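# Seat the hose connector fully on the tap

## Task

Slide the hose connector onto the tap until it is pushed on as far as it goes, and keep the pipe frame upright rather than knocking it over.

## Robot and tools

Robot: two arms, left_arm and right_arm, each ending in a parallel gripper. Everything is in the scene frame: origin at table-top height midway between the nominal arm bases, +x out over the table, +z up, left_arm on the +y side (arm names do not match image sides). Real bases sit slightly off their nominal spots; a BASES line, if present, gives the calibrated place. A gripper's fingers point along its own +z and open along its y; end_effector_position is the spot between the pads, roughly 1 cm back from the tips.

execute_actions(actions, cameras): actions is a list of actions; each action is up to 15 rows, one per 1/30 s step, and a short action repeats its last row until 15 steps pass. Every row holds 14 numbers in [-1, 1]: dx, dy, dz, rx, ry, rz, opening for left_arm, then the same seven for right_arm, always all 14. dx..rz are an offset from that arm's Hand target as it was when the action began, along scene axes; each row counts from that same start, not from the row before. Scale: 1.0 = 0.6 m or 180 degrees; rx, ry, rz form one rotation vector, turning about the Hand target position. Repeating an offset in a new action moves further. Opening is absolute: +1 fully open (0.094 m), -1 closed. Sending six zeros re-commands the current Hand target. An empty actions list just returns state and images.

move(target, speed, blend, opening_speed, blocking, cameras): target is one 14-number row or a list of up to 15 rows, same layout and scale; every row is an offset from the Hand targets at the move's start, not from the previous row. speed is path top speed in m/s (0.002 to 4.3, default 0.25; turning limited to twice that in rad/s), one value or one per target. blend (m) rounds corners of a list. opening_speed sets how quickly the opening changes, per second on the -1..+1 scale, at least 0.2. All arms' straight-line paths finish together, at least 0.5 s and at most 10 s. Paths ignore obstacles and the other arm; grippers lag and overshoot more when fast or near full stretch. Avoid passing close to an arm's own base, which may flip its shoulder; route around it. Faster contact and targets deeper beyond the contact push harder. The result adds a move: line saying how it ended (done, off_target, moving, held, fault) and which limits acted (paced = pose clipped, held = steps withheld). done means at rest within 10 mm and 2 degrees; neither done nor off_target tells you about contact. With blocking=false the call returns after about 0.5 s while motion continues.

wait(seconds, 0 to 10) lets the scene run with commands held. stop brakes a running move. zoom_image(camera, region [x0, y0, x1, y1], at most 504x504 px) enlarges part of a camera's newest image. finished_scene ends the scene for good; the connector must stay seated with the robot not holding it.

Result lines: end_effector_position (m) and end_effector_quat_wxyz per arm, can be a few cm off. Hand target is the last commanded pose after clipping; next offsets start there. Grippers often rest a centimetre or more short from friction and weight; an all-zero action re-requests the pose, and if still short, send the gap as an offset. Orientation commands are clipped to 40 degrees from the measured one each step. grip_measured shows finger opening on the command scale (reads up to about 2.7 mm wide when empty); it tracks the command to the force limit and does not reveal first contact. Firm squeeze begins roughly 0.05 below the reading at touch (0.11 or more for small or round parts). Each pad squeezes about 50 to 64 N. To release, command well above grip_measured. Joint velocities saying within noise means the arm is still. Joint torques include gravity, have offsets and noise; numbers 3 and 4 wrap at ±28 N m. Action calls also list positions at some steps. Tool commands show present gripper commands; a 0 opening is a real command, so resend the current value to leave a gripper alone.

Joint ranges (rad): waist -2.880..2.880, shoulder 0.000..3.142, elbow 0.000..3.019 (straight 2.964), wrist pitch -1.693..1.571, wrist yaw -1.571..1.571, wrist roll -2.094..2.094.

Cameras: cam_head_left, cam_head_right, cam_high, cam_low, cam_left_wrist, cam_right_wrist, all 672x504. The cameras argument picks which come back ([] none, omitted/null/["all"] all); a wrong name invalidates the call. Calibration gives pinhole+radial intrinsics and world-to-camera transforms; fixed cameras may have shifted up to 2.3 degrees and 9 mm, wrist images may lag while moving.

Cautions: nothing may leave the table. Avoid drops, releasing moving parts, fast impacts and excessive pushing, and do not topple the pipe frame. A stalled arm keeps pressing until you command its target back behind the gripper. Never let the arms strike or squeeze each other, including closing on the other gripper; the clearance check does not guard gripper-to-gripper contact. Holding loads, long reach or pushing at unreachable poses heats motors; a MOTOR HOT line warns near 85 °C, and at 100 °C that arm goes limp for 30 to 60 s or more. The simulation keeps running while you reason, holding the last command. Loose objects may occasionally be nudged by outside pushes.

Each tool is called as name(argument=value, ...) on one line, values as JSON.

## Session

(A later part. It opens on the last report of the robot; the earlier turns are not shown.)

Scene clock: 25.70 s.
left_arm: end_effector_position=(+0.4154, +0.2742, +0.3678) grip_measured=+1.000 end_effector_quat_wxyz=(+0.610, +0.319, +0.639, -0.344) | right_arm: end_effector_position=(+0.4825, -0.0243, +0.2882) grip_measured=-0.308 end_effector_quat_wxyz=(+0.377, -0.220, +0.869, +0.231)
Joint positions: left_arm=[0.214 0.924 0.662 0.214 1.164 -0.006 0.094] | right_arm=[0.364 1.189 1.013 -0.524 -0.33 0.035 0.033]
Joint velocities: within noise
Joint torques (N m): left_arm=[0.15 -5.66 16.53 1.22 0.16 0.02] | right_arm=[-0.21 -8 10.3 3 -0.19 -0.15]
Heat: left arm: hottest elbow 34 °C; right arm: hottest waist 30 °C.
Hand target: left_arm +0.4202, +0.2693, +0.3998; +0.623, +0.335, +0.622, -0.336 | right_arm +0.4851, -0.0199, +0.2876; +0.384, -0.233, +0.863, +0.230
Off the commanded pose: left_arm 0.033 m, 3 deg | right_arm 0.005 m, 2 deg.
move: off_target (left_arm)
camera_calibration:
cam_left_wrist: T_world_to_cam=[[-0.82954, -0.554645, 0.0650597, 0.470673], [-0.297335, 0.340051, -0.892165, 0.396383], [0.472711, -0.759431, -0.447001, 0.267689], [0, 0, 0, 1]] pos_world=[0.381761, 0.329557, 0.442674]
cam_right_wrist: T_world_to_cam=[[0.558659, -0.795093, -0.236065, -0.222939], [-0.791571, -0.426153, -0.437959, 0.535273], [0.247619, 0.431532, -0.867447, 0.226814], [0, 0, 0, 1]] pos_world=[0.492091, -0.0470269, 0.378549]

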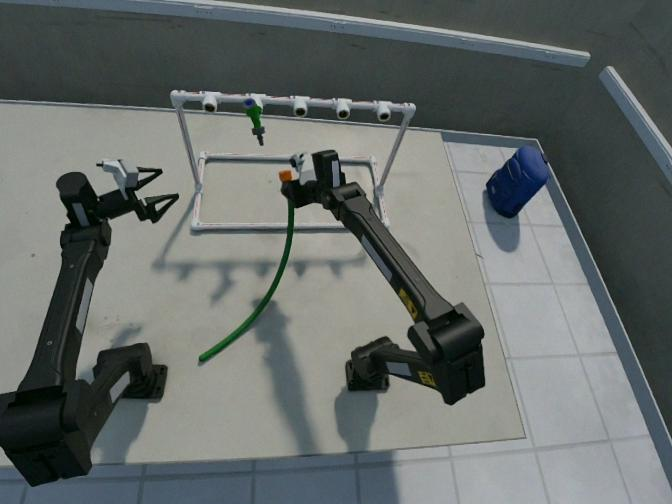

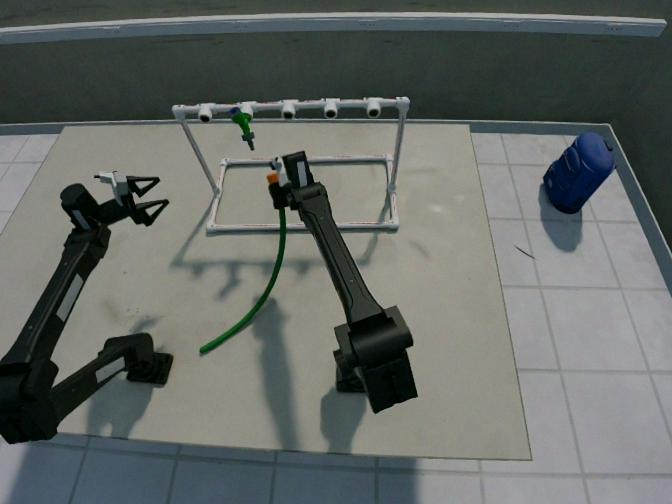

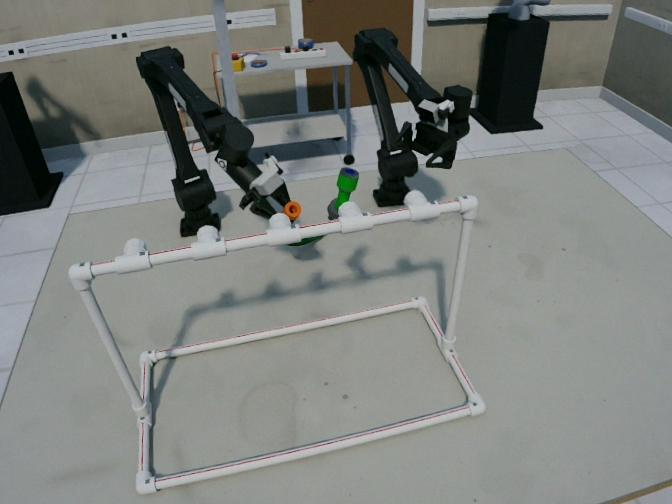

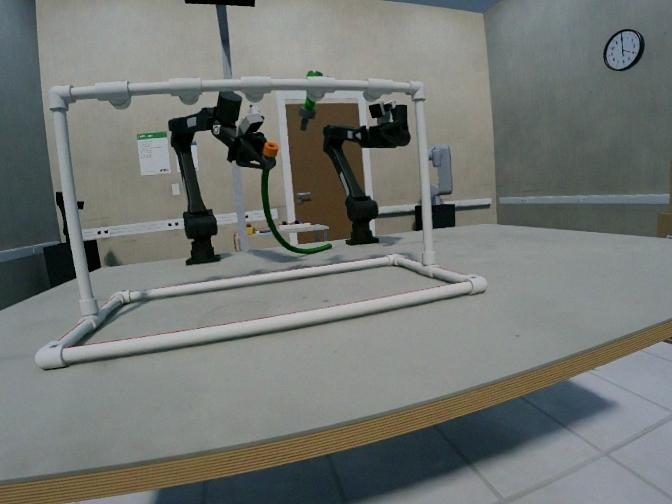

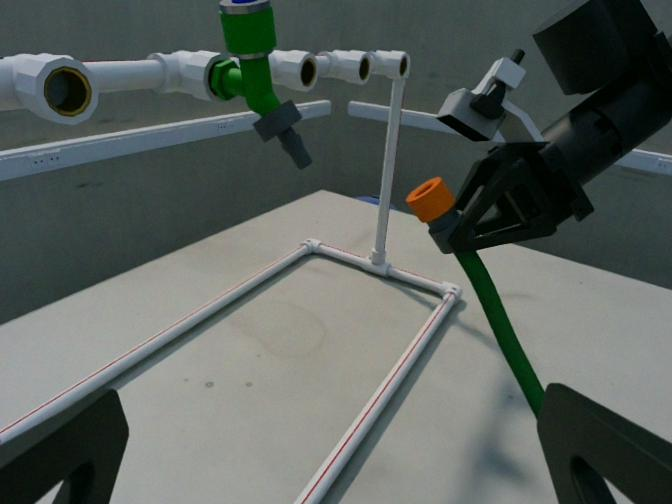

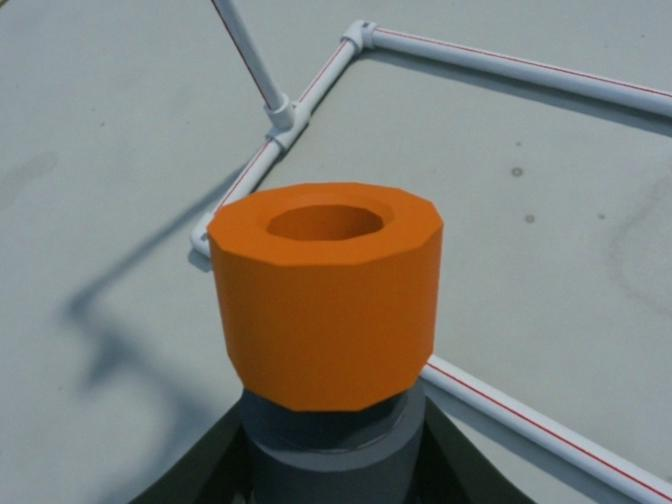

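move(target=[0,0,0,0,0,0,1,0.068,0.107,-0.02,0,0,0,-0.5], speed=0.15, cameras=["cam_left_wrist","cam_right_wrist","cam_head_right"])

Scene clock: 27.93 s.
left_arm: end_effector_position=(+0.4154, +0.2742, +0.3678) grip_measured=+1.000 end_effector_quat_wxyz=(+0.610, +0.319, +0.639, -0.344) | right_arm: end_effector_position=(+0.5073, +0.0324, +0.2456) grip_measured=-0.308 end_effector_quat_wxyz=(+0.354, -0.232, +0.878, +0.224)
Joint positions: left_arm=[0.214 0.924 0.662 0.214 1.164 -0.006 0.094] | right_arm=[0.464 1.357 1.071 -0.451 -0.261 0.076 0.033]
Joint velocities: within noise
Joint torques (N m): left_arm=[0.21 -5.6 16.53 1.22 0.16 0.03] | right_arm=[-0.38 -10.29 15.1 2.97 0.15 0.08]
Heat: left arm: hottest elbow 34 °C; right arm: hottest waist 30 °C.
Hand target: left_arm +0.4202, +0.2693, +0.3998; +0.623, +0.335, +0.622, -0.336 | right_arm +0.5260, +0.0443, +0.2759; +0.384, -0.233, +0.863, +0.230
Off the commanded pose: left_arm 0.033 m, 3 deg | right_arm 0.037 m, 4 deg.
move: off_target (left_arm, right_arm)
camera_calibration:
cam_left_wrist: T_world_to_cam=[[-0.82954, -0.554645, 0.0650597, 0.470673], [-0.297335, 0.340051, -0.892165, 0.396383], [0.472711, -0.759431, -0.447001, 0.267689], [0, 0, 0, 1]] pos_world=[0.381761, 0.329557, 0.442674]
cam_right_wrist: T_world_to_cam=[[0.567023, -0.790936, -0.230012, -0.207612], [-0.798007, -0.458281, -0.39136, 0.553365], [0.204131, 0.405462, -0.891028, 0.187857], [0, 0, 0, 1]] pos_world=[0.520963, 0.0132201, 0.336198]
Images, in order (width x height): cam_head_right 672x504, cam_left_wrist 672x504, cam_right_wrist 672x504.

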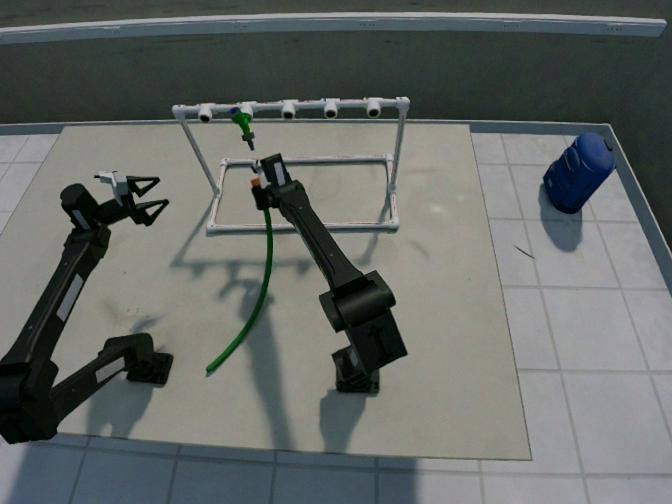

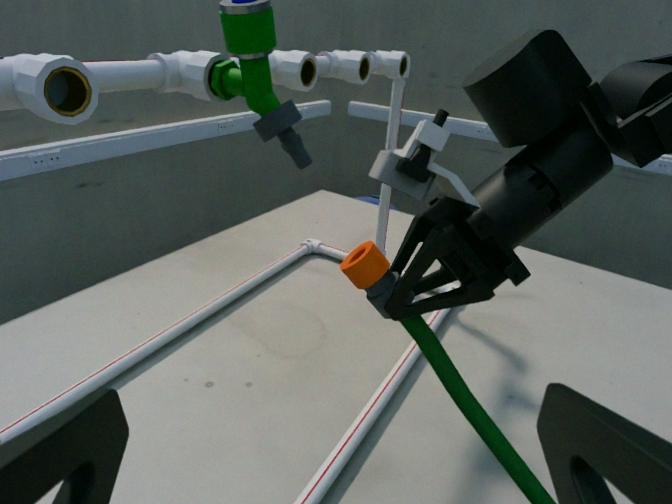

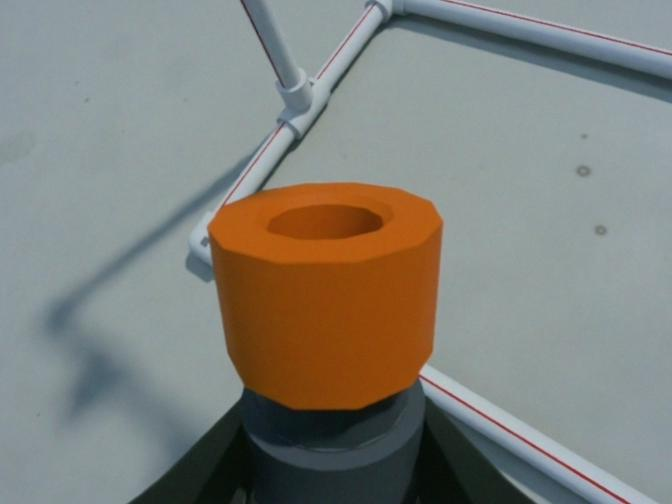

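move(target=[0.247,-0.132,0.283,-0.3393,0.5039,0.4113,1,0,0,0,0,0,0,-0.5], speed=0.3)

Scene clock: 34.33 s.
left_arm: end_effector_position=(+0.5664, +0.1984, +0.5601) grip_measured=+1.000 end_effector_quat_wxyz=(-0.177, +0.659, -0.674, +0.282) | right_arm: end_effector_position=(+0.5073, +0.0324, +0.2456) grip_measured=-0.308 end_effector_quat_wxyz=(+0.354, -0.231, +0.878, +0.224)
Joint positions: left_arm=[-0.288 1.631 2.335 -1.597 -0.047 -1.844 0.094] | right_arm=[0.464 1.357 1.071 -0.451 -0.261 0.077 0.033]
Joint velocities: within noise
Joint torques (N m): left_arm=[0.26 -12.04 13.71 1.06 0.12 -0.03] | right_arm=[-0.38 -10.34 15.16 2.99 0.16 0.08]
Heat: left arm: hottest elbow 36 °C; right arm: hottest waist 30 °C.
Hand target: left_arm +0.5684, +0.1903, +0.5697; -0.177, +0.656, -0.673, +0.291 | right_arm +0.5260, +0.0444, +0.2759; +0.384, -0.233, +0.863, +0.230
Off the commanded pose: left_arm 0.013 m, 1 deg | right_arm 0.038 m, 4 deg.
move: off_target (left_arm, right_arm)
camera_calibration:
cam_left_wrist: T_world_to_cam=[[0.785749, 0.0438386, 0.61699, -0.801389], [-0.316769, -0.828236, 0.462259, 0.122798], [0.531278, -0.558662, -0.636898, 0.257993], [0, 0, 0, 1]] pos_world=[0.531523, 0.280969, 0.602001]
cam_right_wrist: T_world_to_cam=[[0.566587, -0.791077, -0.2306, -0.207263], [-0.798369, -0.457767, -0.391224, 0.553454], [0.203927, 0.405766, -0.890936, 0.187968], [0, 0, 0, 1]] pos_world=[0.520962, 0.0131207, 0.336197]

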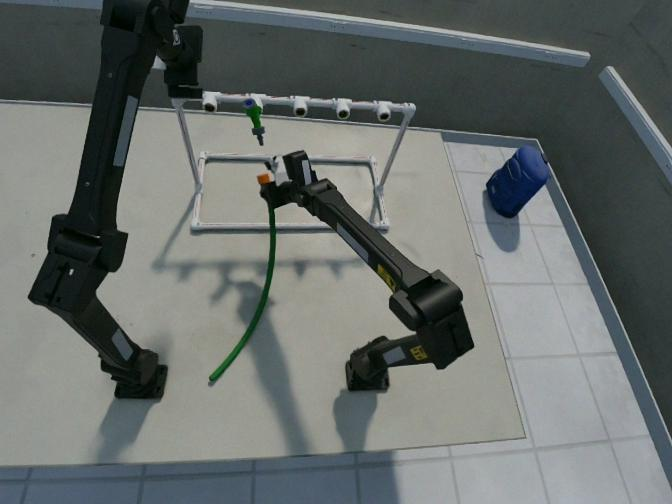

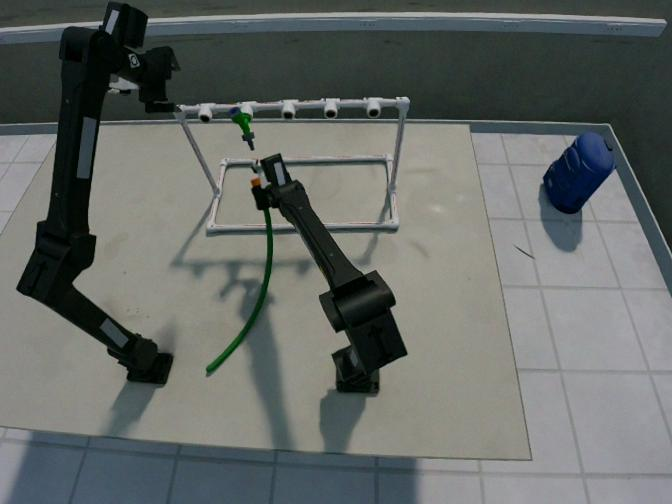

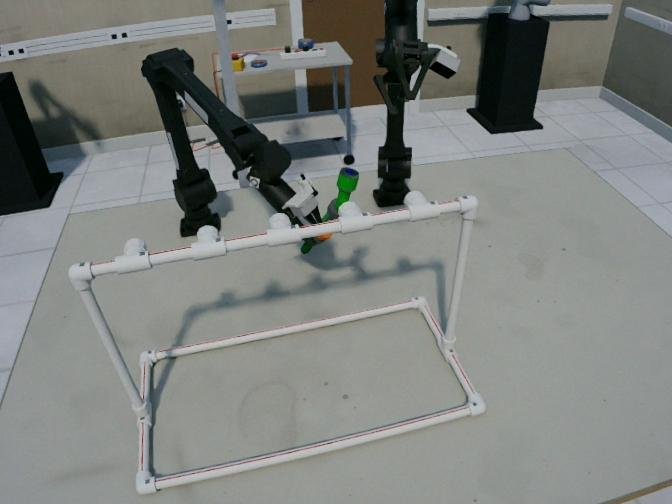

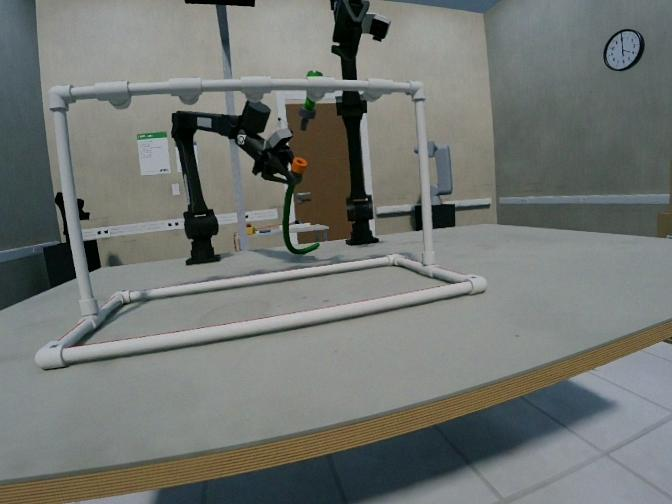

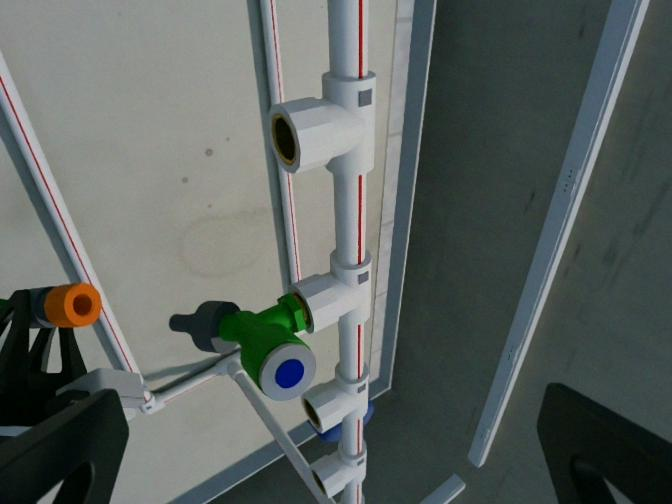

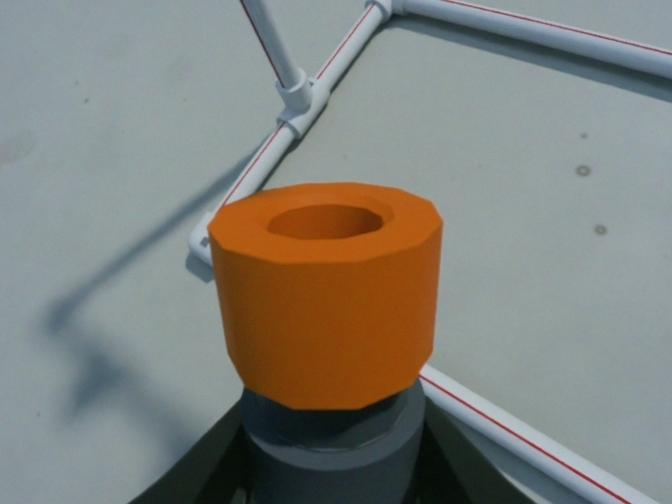

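move(target=[0.113,-0.067,-0.12,0,0,0,1,0,0,0,0,0,0,-0.5], speed=0.15, cameras=["cam_left_wrist","cam_high","cam_low"])

Scene clock: 36.33 s.
left_arm: end_effector_position=(+0.6319, +0.1612, +0.5005) grip_measured=+1.000 end_effector_quat_wxyz=(-0.177, +0.659, -0.673, +0.286) | right_arm: end_effector_position=(+0.5074, +0.0324, +0.2456) grip_measured=-0.308 end_effector_quat_wxyz=(+0.354, -0.231, +0.878, +0.224)
Joint positions: left_arm=[-0.316 1.731 2.275 -1.431 -0.064 -1.868 0.094] | right_arm=[0.464 1.357 1.071 -0.451 -0.261 0.077 0.033]
Joint velocities: within noise
Joint torques (N m): left_arm=[-0.03 -15.33 10.26 2.43 -0.06 -0.02] | right_arm=[-0.32 -10.4 15.13 3 0.14 0.09]
Heat: left arm: hottest elbow 36 °C; right arm: hottest elbow 31 °C.
Hand target: left_arm +0.6362, +0.1500, +0.4976; -0.177, +0.656, -0.673, +0.291 | right_arm +0.5260, +0.0443, +0.2759; +0.384, -0.233, +0.863, +0.230
Off the commanded pose: left_arm 0.012 m, 1 deg | right_arm 0.038 m, 4 deg.
move: off_target (left_arm, right_arm)
camera_calibration:
cam_left_wrist: T_world_to_cam=[[0.782145, 0.0472975, 0.621299, -0.815003], [-0.319071, -0.826062, 0.464559, 0.14023], [0.535204, -0.561591, -0.631009, 0.159524], [0, 0, 0, 1]] pos_world=[0.596816, 0.243973, 0.541876]
Images, in order (width x height): cam_high 672x504, cam_low 672x504, cam_left_wrist 672x504.

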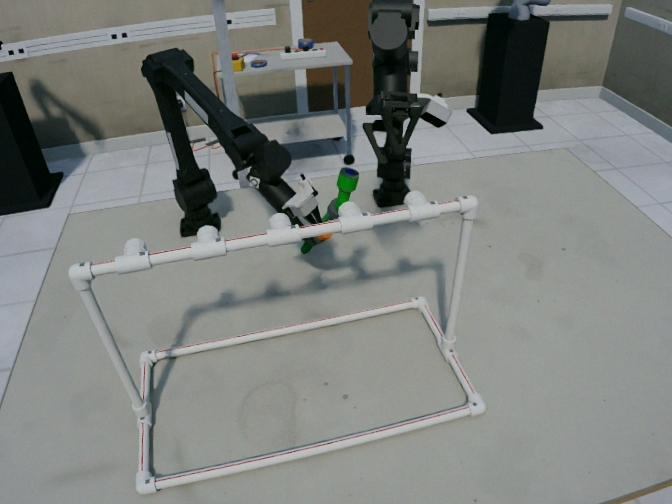

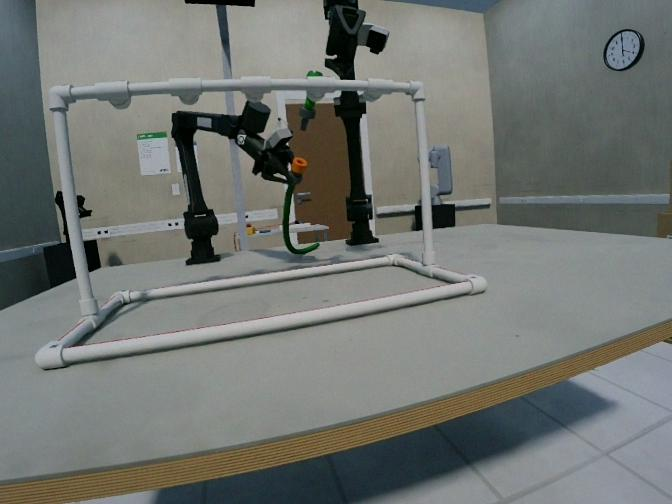

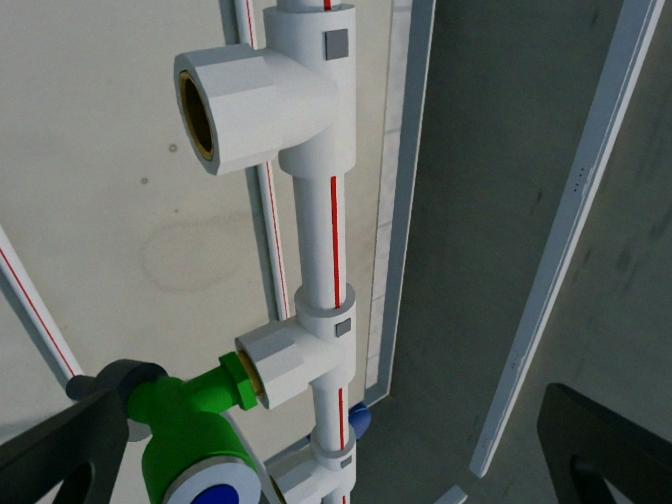

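move(target=[0.058,0.0,-0.078,0,0,0,1,0,0,0,0,0,0,-0.5], speed=0.1, cameras=["cam_left_wrist","cam_head_right","cam_low"])

zoom_image(camera="cam_head_right", region=[140, 40, 320, 200])

zoom_image(camera="cam_low", region=[240, 0, 440, 200])

Scene clock: 38.00 s.
left_arm: end_effector_position=(+0.6608, +0.1492, +0.4646) grip_measured=+1.000 end_effector_quat_wxyz=(-0.177, +0.656, -0.671, +0.296) | right_arm: end_effector_position=(+0.5074, +0.0324, +0.2456) grip_measured=-0.308 end_effector_quat_wxyz=(+0.354, -0.231, +0.878, +0.224)
Joint positions: left_arm=[-0.316 1.754 2.191 -1.305 -0.054 -1.868 0.094] | right_arm=[0.464 1.357 1.071 -0.451 -0.261 0.077 0.033]
Joint velocities: within noise
Joint torques (N m): left_arm=[1.79 -15.85 9.63 2.43 0.13 0.14] | right_arm=[-0.32 -10.4 15.16 3 0.15 0.09]
Heat: left arm: hottest elbow 35 °C; right arm: hottest elbow 31 °C.
Hand target: left_arm +0.6709, +0.1501, +0.4509; -0.177, +0.656, -0.674, +0.291 | right_arm +0.5260, +0.0443, +0.2759; +0.384, -0.233, +0.863, +0.230
Off the commanded pose: left_arm 0.017 m, 1 deg | right_arm 0.038 m, 4 deg.
move: off_target (left_arm, right_arm)
camera_calibration:
cam_left_wrist: T_world_to_cam=[[0.772229, 0.0510403, 0.633291, -0.814286], [-0.331699, -0.817753, 0.470378, 0.160561], [0.541884, -0.573302, -0.614562, 0.104389], [0, 0, 0, 1]] pos_world=[0.625506, 0.232707, 0.504309]
Images, in order (width x height): cam_head_right 672x504, cam_low 672x504, cam_left_wrist 672x504.

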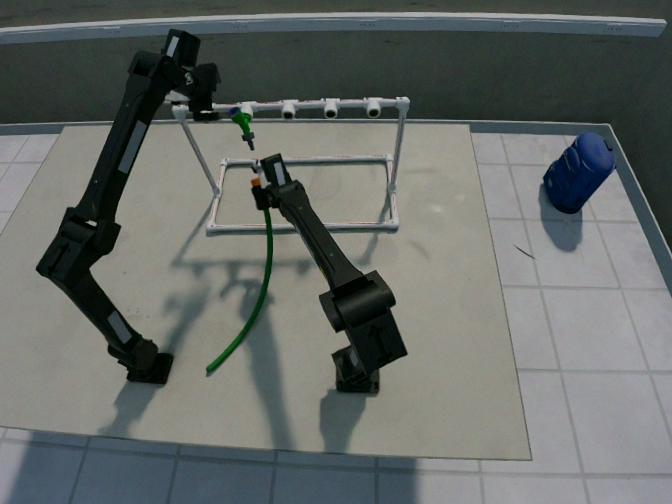

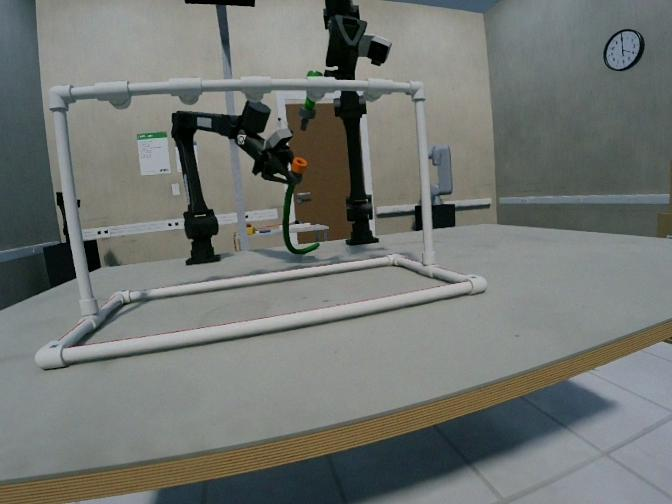

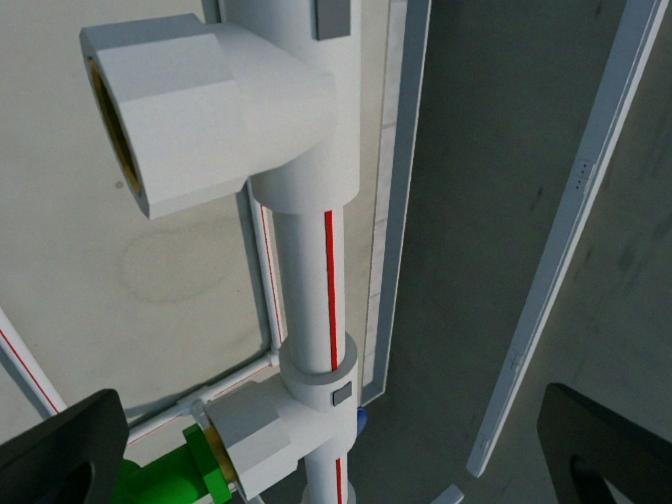

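Scaled by 2.800 from the camera's 672x504 image, which has a finer 960x720 frame.

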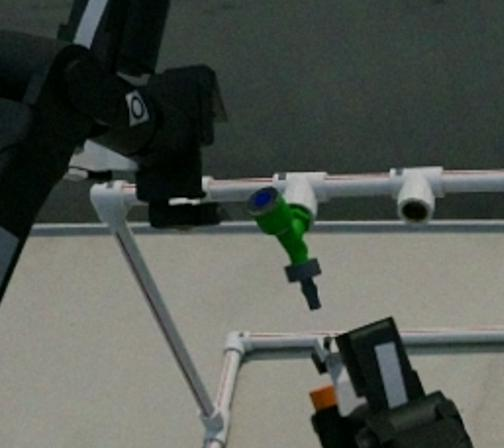

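Scaled by 2.520 from the camera's 672x504 image, which has a finer 960x720 frame.

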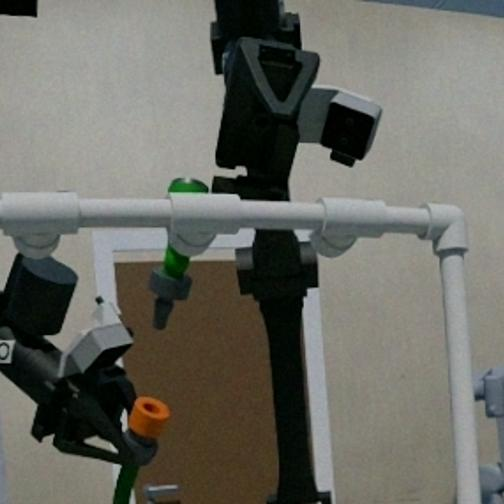

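move(target=[0.068,-0.002,-0.095,0,0,0,1,0,0,0,0,0,0,-0.5], speed=0.08, cameras=["cam_left_wrist","cam_head_right","cam_low"])

zoom_image(camera="cam_low", region=[240, 0, 440, 200])

Scene clock: 39.60 s.
left_arm: end_effector_position=(+0.7005, +0.1422, +0.4097) grip_measured=+1.000 end_effector_quat_wxyz=(-0.177, +0.653, -0.674, +0.297) | right_arm: end_effector_position=(+0.5074, +0.0324, +0.2456) grip_measured=-0.308 end_effector_quat_wxyz=(+0.354, -0.231, +0.878, +0.224)
Joint positions: left_arm=[-0.304 1.814 2.121 -1.172 -0.041 -1.853 0.094] | right_arm=[0.464 1.357 1.071 -0.451 -0.261 0.077 0.033]
Joint velocities: within noise
Joint torques (N m): left_arm=[2.55 -17.14 10.1 2.39 0.14 0.15] | right_arm=[-0.26 -10.34 15.16 3.02 0.16 0.08]
Heat: left arm: hottest elbow 35 °C; right arm: hottest elbow 31 °C.
Hand target: left_arm +0.7118, +0.1489, +0.3936; -0.177, +0.656, -0.674, +0.291 | right_arm +0.5260, +0.0443, +0.2759; +0.384, -0.233, +0.863, +0.230
Off the commanded pose: left_arm 0.021 m, 1 deg | right_arm 0.038 m, 4 deg.
move: off_target (left_arm, right_arm)
camera_calibration:
cam_left_wrist: T_world_to_cam=[[0.771638, 0.0456921, 0.634418, -0.809066], [-0.338414, -0.815035, 0.470312, 0.198196], [0.538563, -0.577607, -0.61345, 0.0476515], [0, 0, 0, 1]] pos_world=[0.665716, 0.226028, 0.449304]
Images, in order (width x height): cam_head_right 672x504, cam_low 672x504, cam_left_wrist 672x504.

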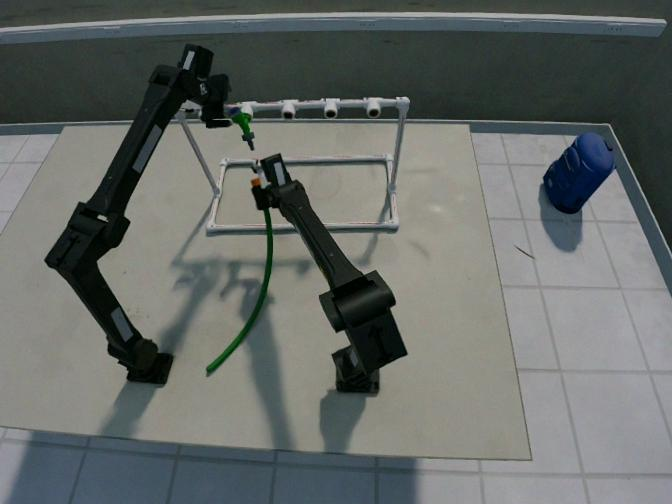

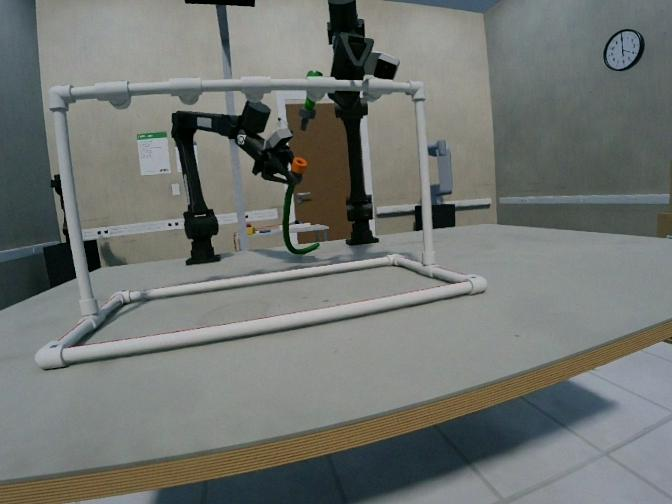

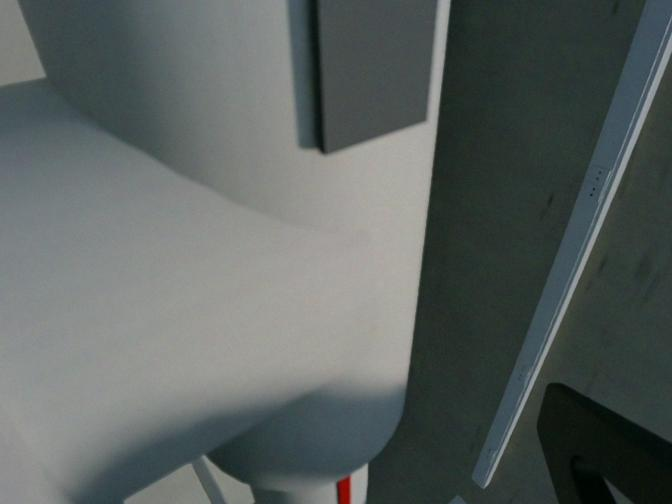

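Scaled by 2.520 from the camera's 672x504 image, which has a finer 960x720 frame.

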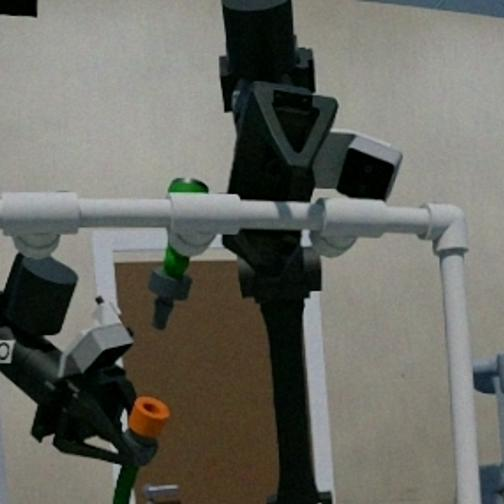

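zoom_image(camera="cam_low", region=[310, 30, 410, 130])

zoom_image(camera="cam_head_right", region=[180, 60, 280, 160])

wait(seconds=0.1, cameras=["cam_high","cam_head_left"])

zoom_image(camera="cam_high", region=[310, 80, 470, 240])

Scaled by 5.040 from the camera's 672x504 image, which has a finer 960x720 frame.

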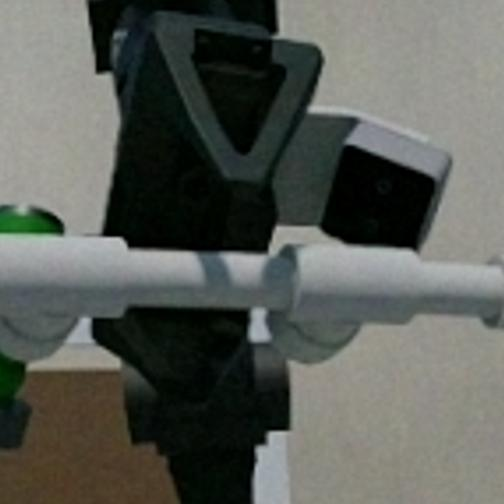

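Scaled by 5.040 from the camera's 672x504 image, which has a finer 960x720 frame.

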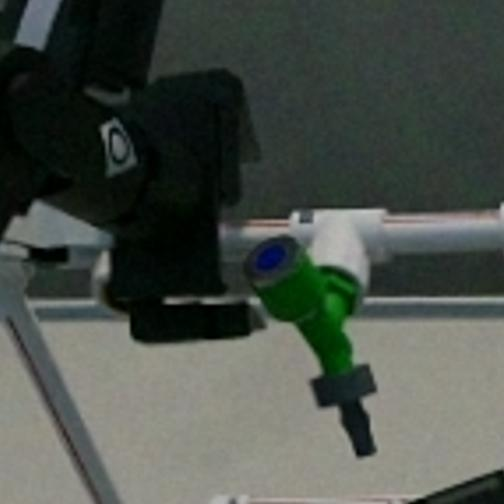

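Scene clock: 39.93 s.
left_arm: end_effector_position=(+0.7004, +0.1421, +0.4097) grip_measured=+1.000 end_effector_quat_wxyz=(-0.177, +0.653, -0.674, +0.297) | right_arm: end_effector_position=(+0.5074, +0.0324, +0.2456) grip_measured=-0.308 end_effector_quat_wxyz=(+0.354, -0.231, +0.878, +0.224)
Joint positions: left_arm=[-0.304 1.814 2.121 -1.172 -0.041 -1.852 0.094] | right_arm=[0.464 1.357 1.071 -0.451 -0.261 0.077 0.033]
Joint velocities: within noise
Joint torques (N m): left_arm=[2.43 -17.03 10.07 2.43 0.13 0.15] | right_arm=[-0.38 -10.29 15.17 2.97 0.14 0.08]
Heat: left arm: hottest elbow 35 °C; right arm: hottest elbow 31 °C.
Hand target: left_arm +0.7118, +0.1489, +0.3935; -0.176, +0.656, -0.674, +0.291 | right_arm +0.5260, +0.0443, +0.2759; +0.384, -0.233, +0.863, +0.230
Tool commands: left_gripper/opening=+1.0 right_gripper/opening=-0.5
Off the commanded pose: left_arm 0.021 m, 1 deg | right_arm 0.038 m, 4 deg.
wait: 0.10 s; at rest from the start
Images, in order (width x height): cam_head_left 672x504, cam_high 672x504.

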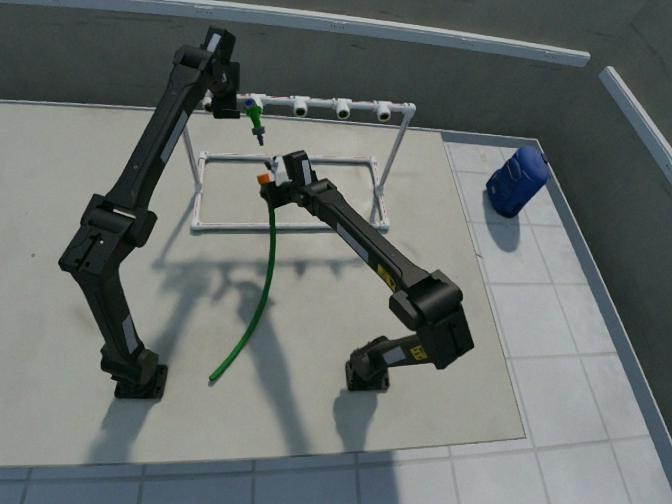

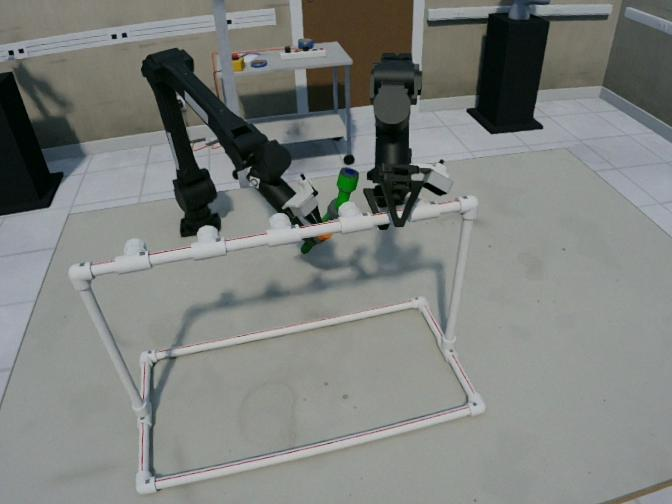

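Scaled by 3.150 from the camera's 672x504 image, which has a finer 960x720 frame.

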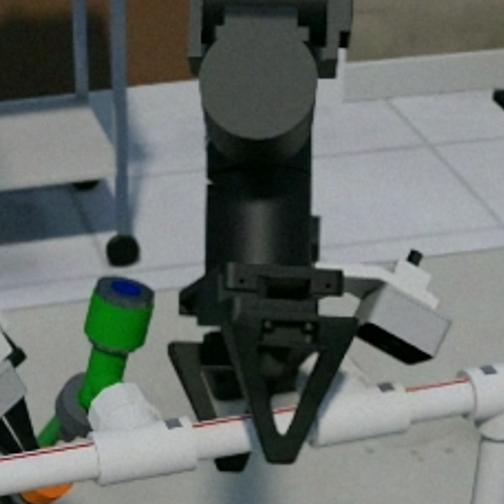

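move(target=[0.0,-0.01,0.0,0,0,0,1,0,0,0,0,0,0,-0.5], speed=0.05, cameras=[])

move(target=[0,0,0,0,0,0,-0.45,0,0,0,0,0,0,-0.5], speed=0.05, opening_speed=0.5, cameras=["cam_high","cam_low"])

zoom_image(camera="cam_high", region=[310, 80, 470, 240])

Scene clock: 40.97 s.
left_arm: end_effector_position=(+0.7008, +0.1423, +0.4090) grip_measured=+1.000 end_effector_quat_wxyz=(-0.177, +0.653, -0.674, +0.296) | right_arm: end_effector_position=(+0.5074, +0.0324, +0.2456) grip_measured=-0.308 end_effector_quat_wxyz=(+0.354, -0.231, +0.878, +0.224)
Joint positions: left_arm=[-0.304 1.815 2.121 -1.172 -0.043 -1.852 0.094] | right_arm=[0.464 1.357 1.071 -0.451 -0.261 0.077 0.033]
Joint velocities: within noise
Joint torques (N m): left_arm=[1.67 -16.62 10.88 2.3 -0.07 0.08] | right_arm=[-0.38 -10.34 15.12 3 0.15 0.09]
Heat: left arm: hottest elbow 35 °C; right arm: hottest elbow 31 °C.
Hand target: left_arm +0.7118, +0.1429, +0.3936; -0.176, +0.656, -0.674, +0.291 | right_arm +0.5260, +0.0443, +0.2759; +0.384, -0.233, +0.863, +0.230
Off the commanded pose: left_arm 0.019 m, 1 deg | right_arm 0.038 m, 4 deg.
move: off_target (left_arm, right_arm)
No camera images: "cameras" was empty.

Scene clock: 44.20 s.
left_arm: end_effector_position=(+0.7011, +0.1423, +0.4085) grip_measured=-0.447 end_effector_quat_wxyz=(-0.177, +0.653, -0.674, +0.296) | right_arm: end_effector_position=(+0.5074, +0.0324, +0.2456) grip_measured=-0.308 end_effector_quat_wxyz=(+0.354, -0.231, +0.878, +0.224)
Joint positions: left_arm=[-0.304 1.816 2.121 -1.172 -0.043 -1.852 0.026] | right_arm=[0.464 1.357 1.071 -0.451 -0.261 0.077 0.033]
Joint velocities: within noise
Joint torques (N m): left_arm=[1.73 -16.67 10.88 2.32 -0.04 0.08] | right_arm=[-0.26 -10.29 15.15 2.97 0.15 0.08]
Heat: left arm: hottest elbow 36 °C; right arm: hottest elbow 32 °C.
Hand target: left_arm +0.7117, +0.1429, +0.3937; -0.177, +0.656, -0.674, +0.291 | right_arm +0.5260, +0.0443, +0.2759; +0.384, -0.233, +0.863, +0.230
Off the commanded pose: left_arm 0.018 m, 1 deg | right_arm 0.038 m, 4 deg.
move: off_target (left_arm, right_arm)
Images, in order (width x height): cam_high 672x504, cam_low 672x504.

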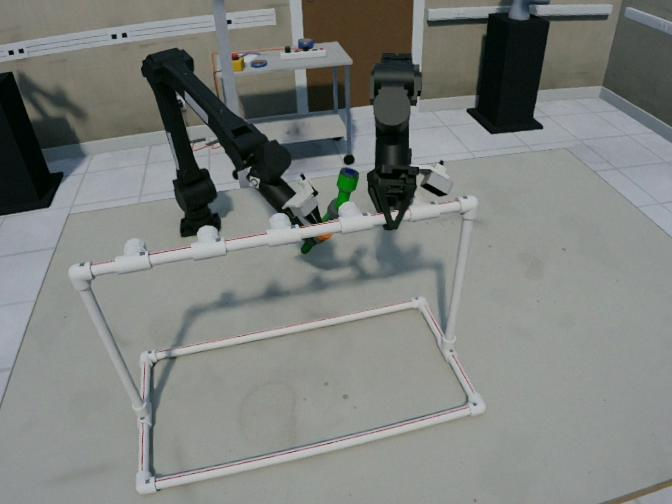

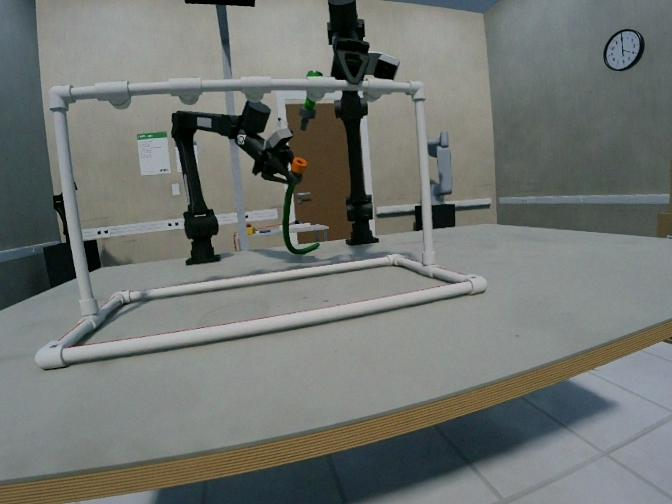

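Scaled by 3.150 from the camera's 672x504 image, which has a finer 960x720 frame.

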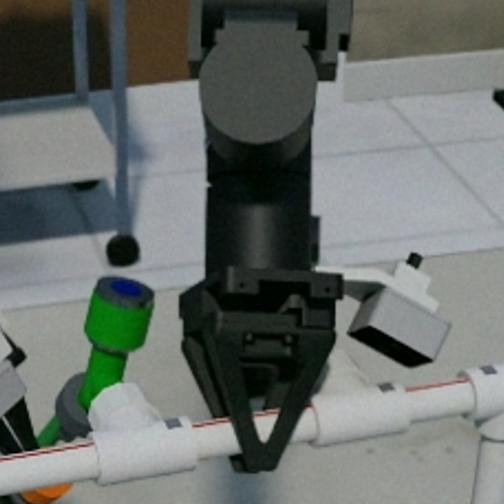

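move(target=[0,0,0,0,0,0,-0.75,0,0,0,0,0,0,-0.5], speed=0.05, opening_speed=0.2, cameras=["cam_high","cam_low","cam_right_wrist"])

zoom_image(camera="cam_high", region=[310, 80, 470, 240])

Scene clock: 46.00 s.
left_arm: end_effector_position=(+0.7017, +0.1421, +0.4069) grip_measured=-0.628 end_effector_quat_wxyz=(-0.176, +0.654, -0.674, +0.295) | right_arm: end_effector_position=(+0.5074, +0.0324, +0.2456) grip_measured=-0.308 end_effector_quat_wxyz=(+0.354, -0.231, +0.878, +0.224)
Joint positions: left_arm=[-0.304 1.818 2.121 -1.172 -0.043 -1.854 0.017] | right_arm=[0.464 1.357 1.071 -0.451 -0.261 0.077 0.033]
Joint velocities: within noise
Joint torques (N m): left_arm=[1.73 -16.85 10.96 2.32 -0.04 0.09] | right_arm=[-0.32 -10.29 15.19 3.02 0.15 0.09]
Heat: left arm: hottest elbow 36 °C; right arm: hottest elbow 32 °C.
Hand target: left_arm +0.7117, +0.1429, +0.3937; -0.176, +0.656, -0.674, +0.291 | right_arm +0.5260, +0.0443, +0.2759; +0.384, -0.233, +0.863, +0.230
Off the commanded pose: left_arm 0.017 m, 1 deg | right_arm 0.038 m, 4 deg.
move: off_target (left_arm, right_arm)
camera_calibration:
cam_right_wrist: T_world_to_cam=[[0.566319, -0.791338, -0.230363, -0.207257], [-0.798509, -0.457585, -0.391152, 0.55358], [0.204123, 0.405464, -0.891029, 0.187881], [0, 0, 0, 1]] pos_world=[0.521061, 0.0131204, 0.336198]
Images, in order (width x height): cam_high 672x504, cam_low 672x504, cam_right_wrist 672x504.

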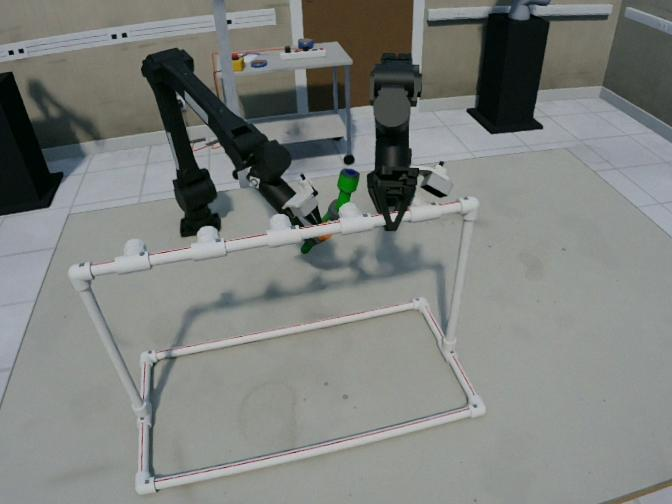

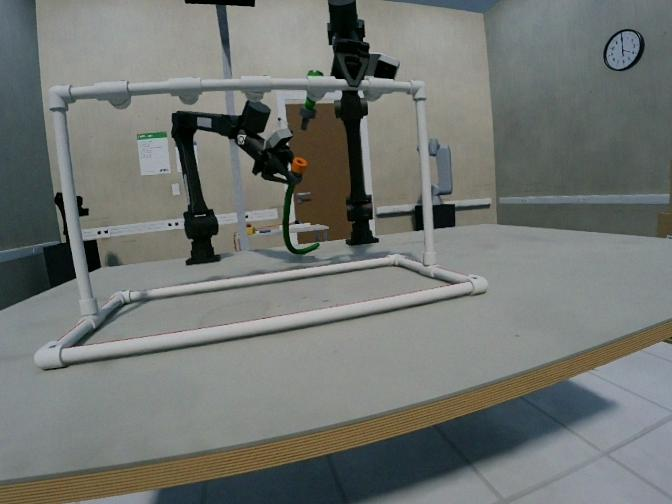

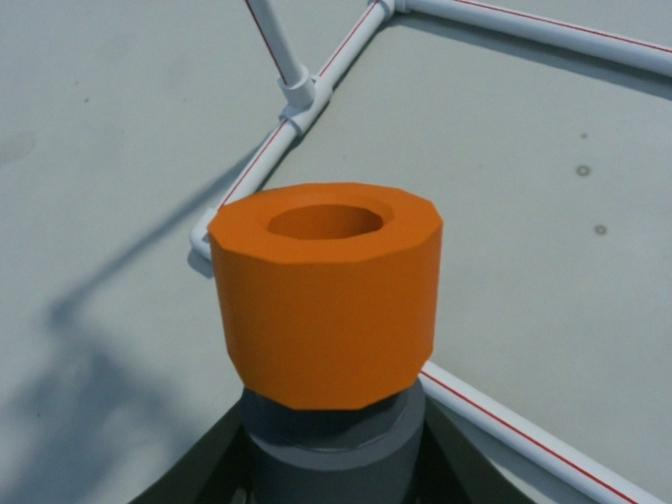

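Scaled by 3.150 from the camera's 672x504 image, which has a finer 960x720 frame.

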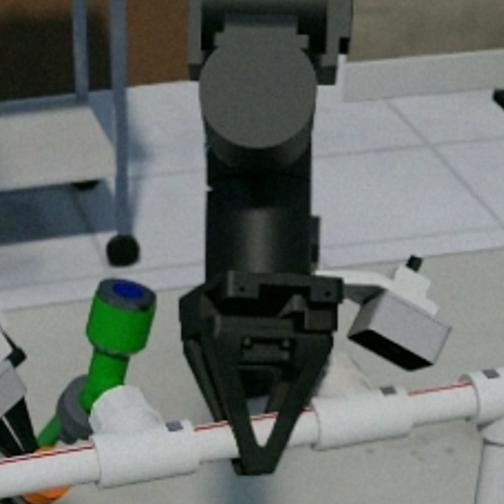

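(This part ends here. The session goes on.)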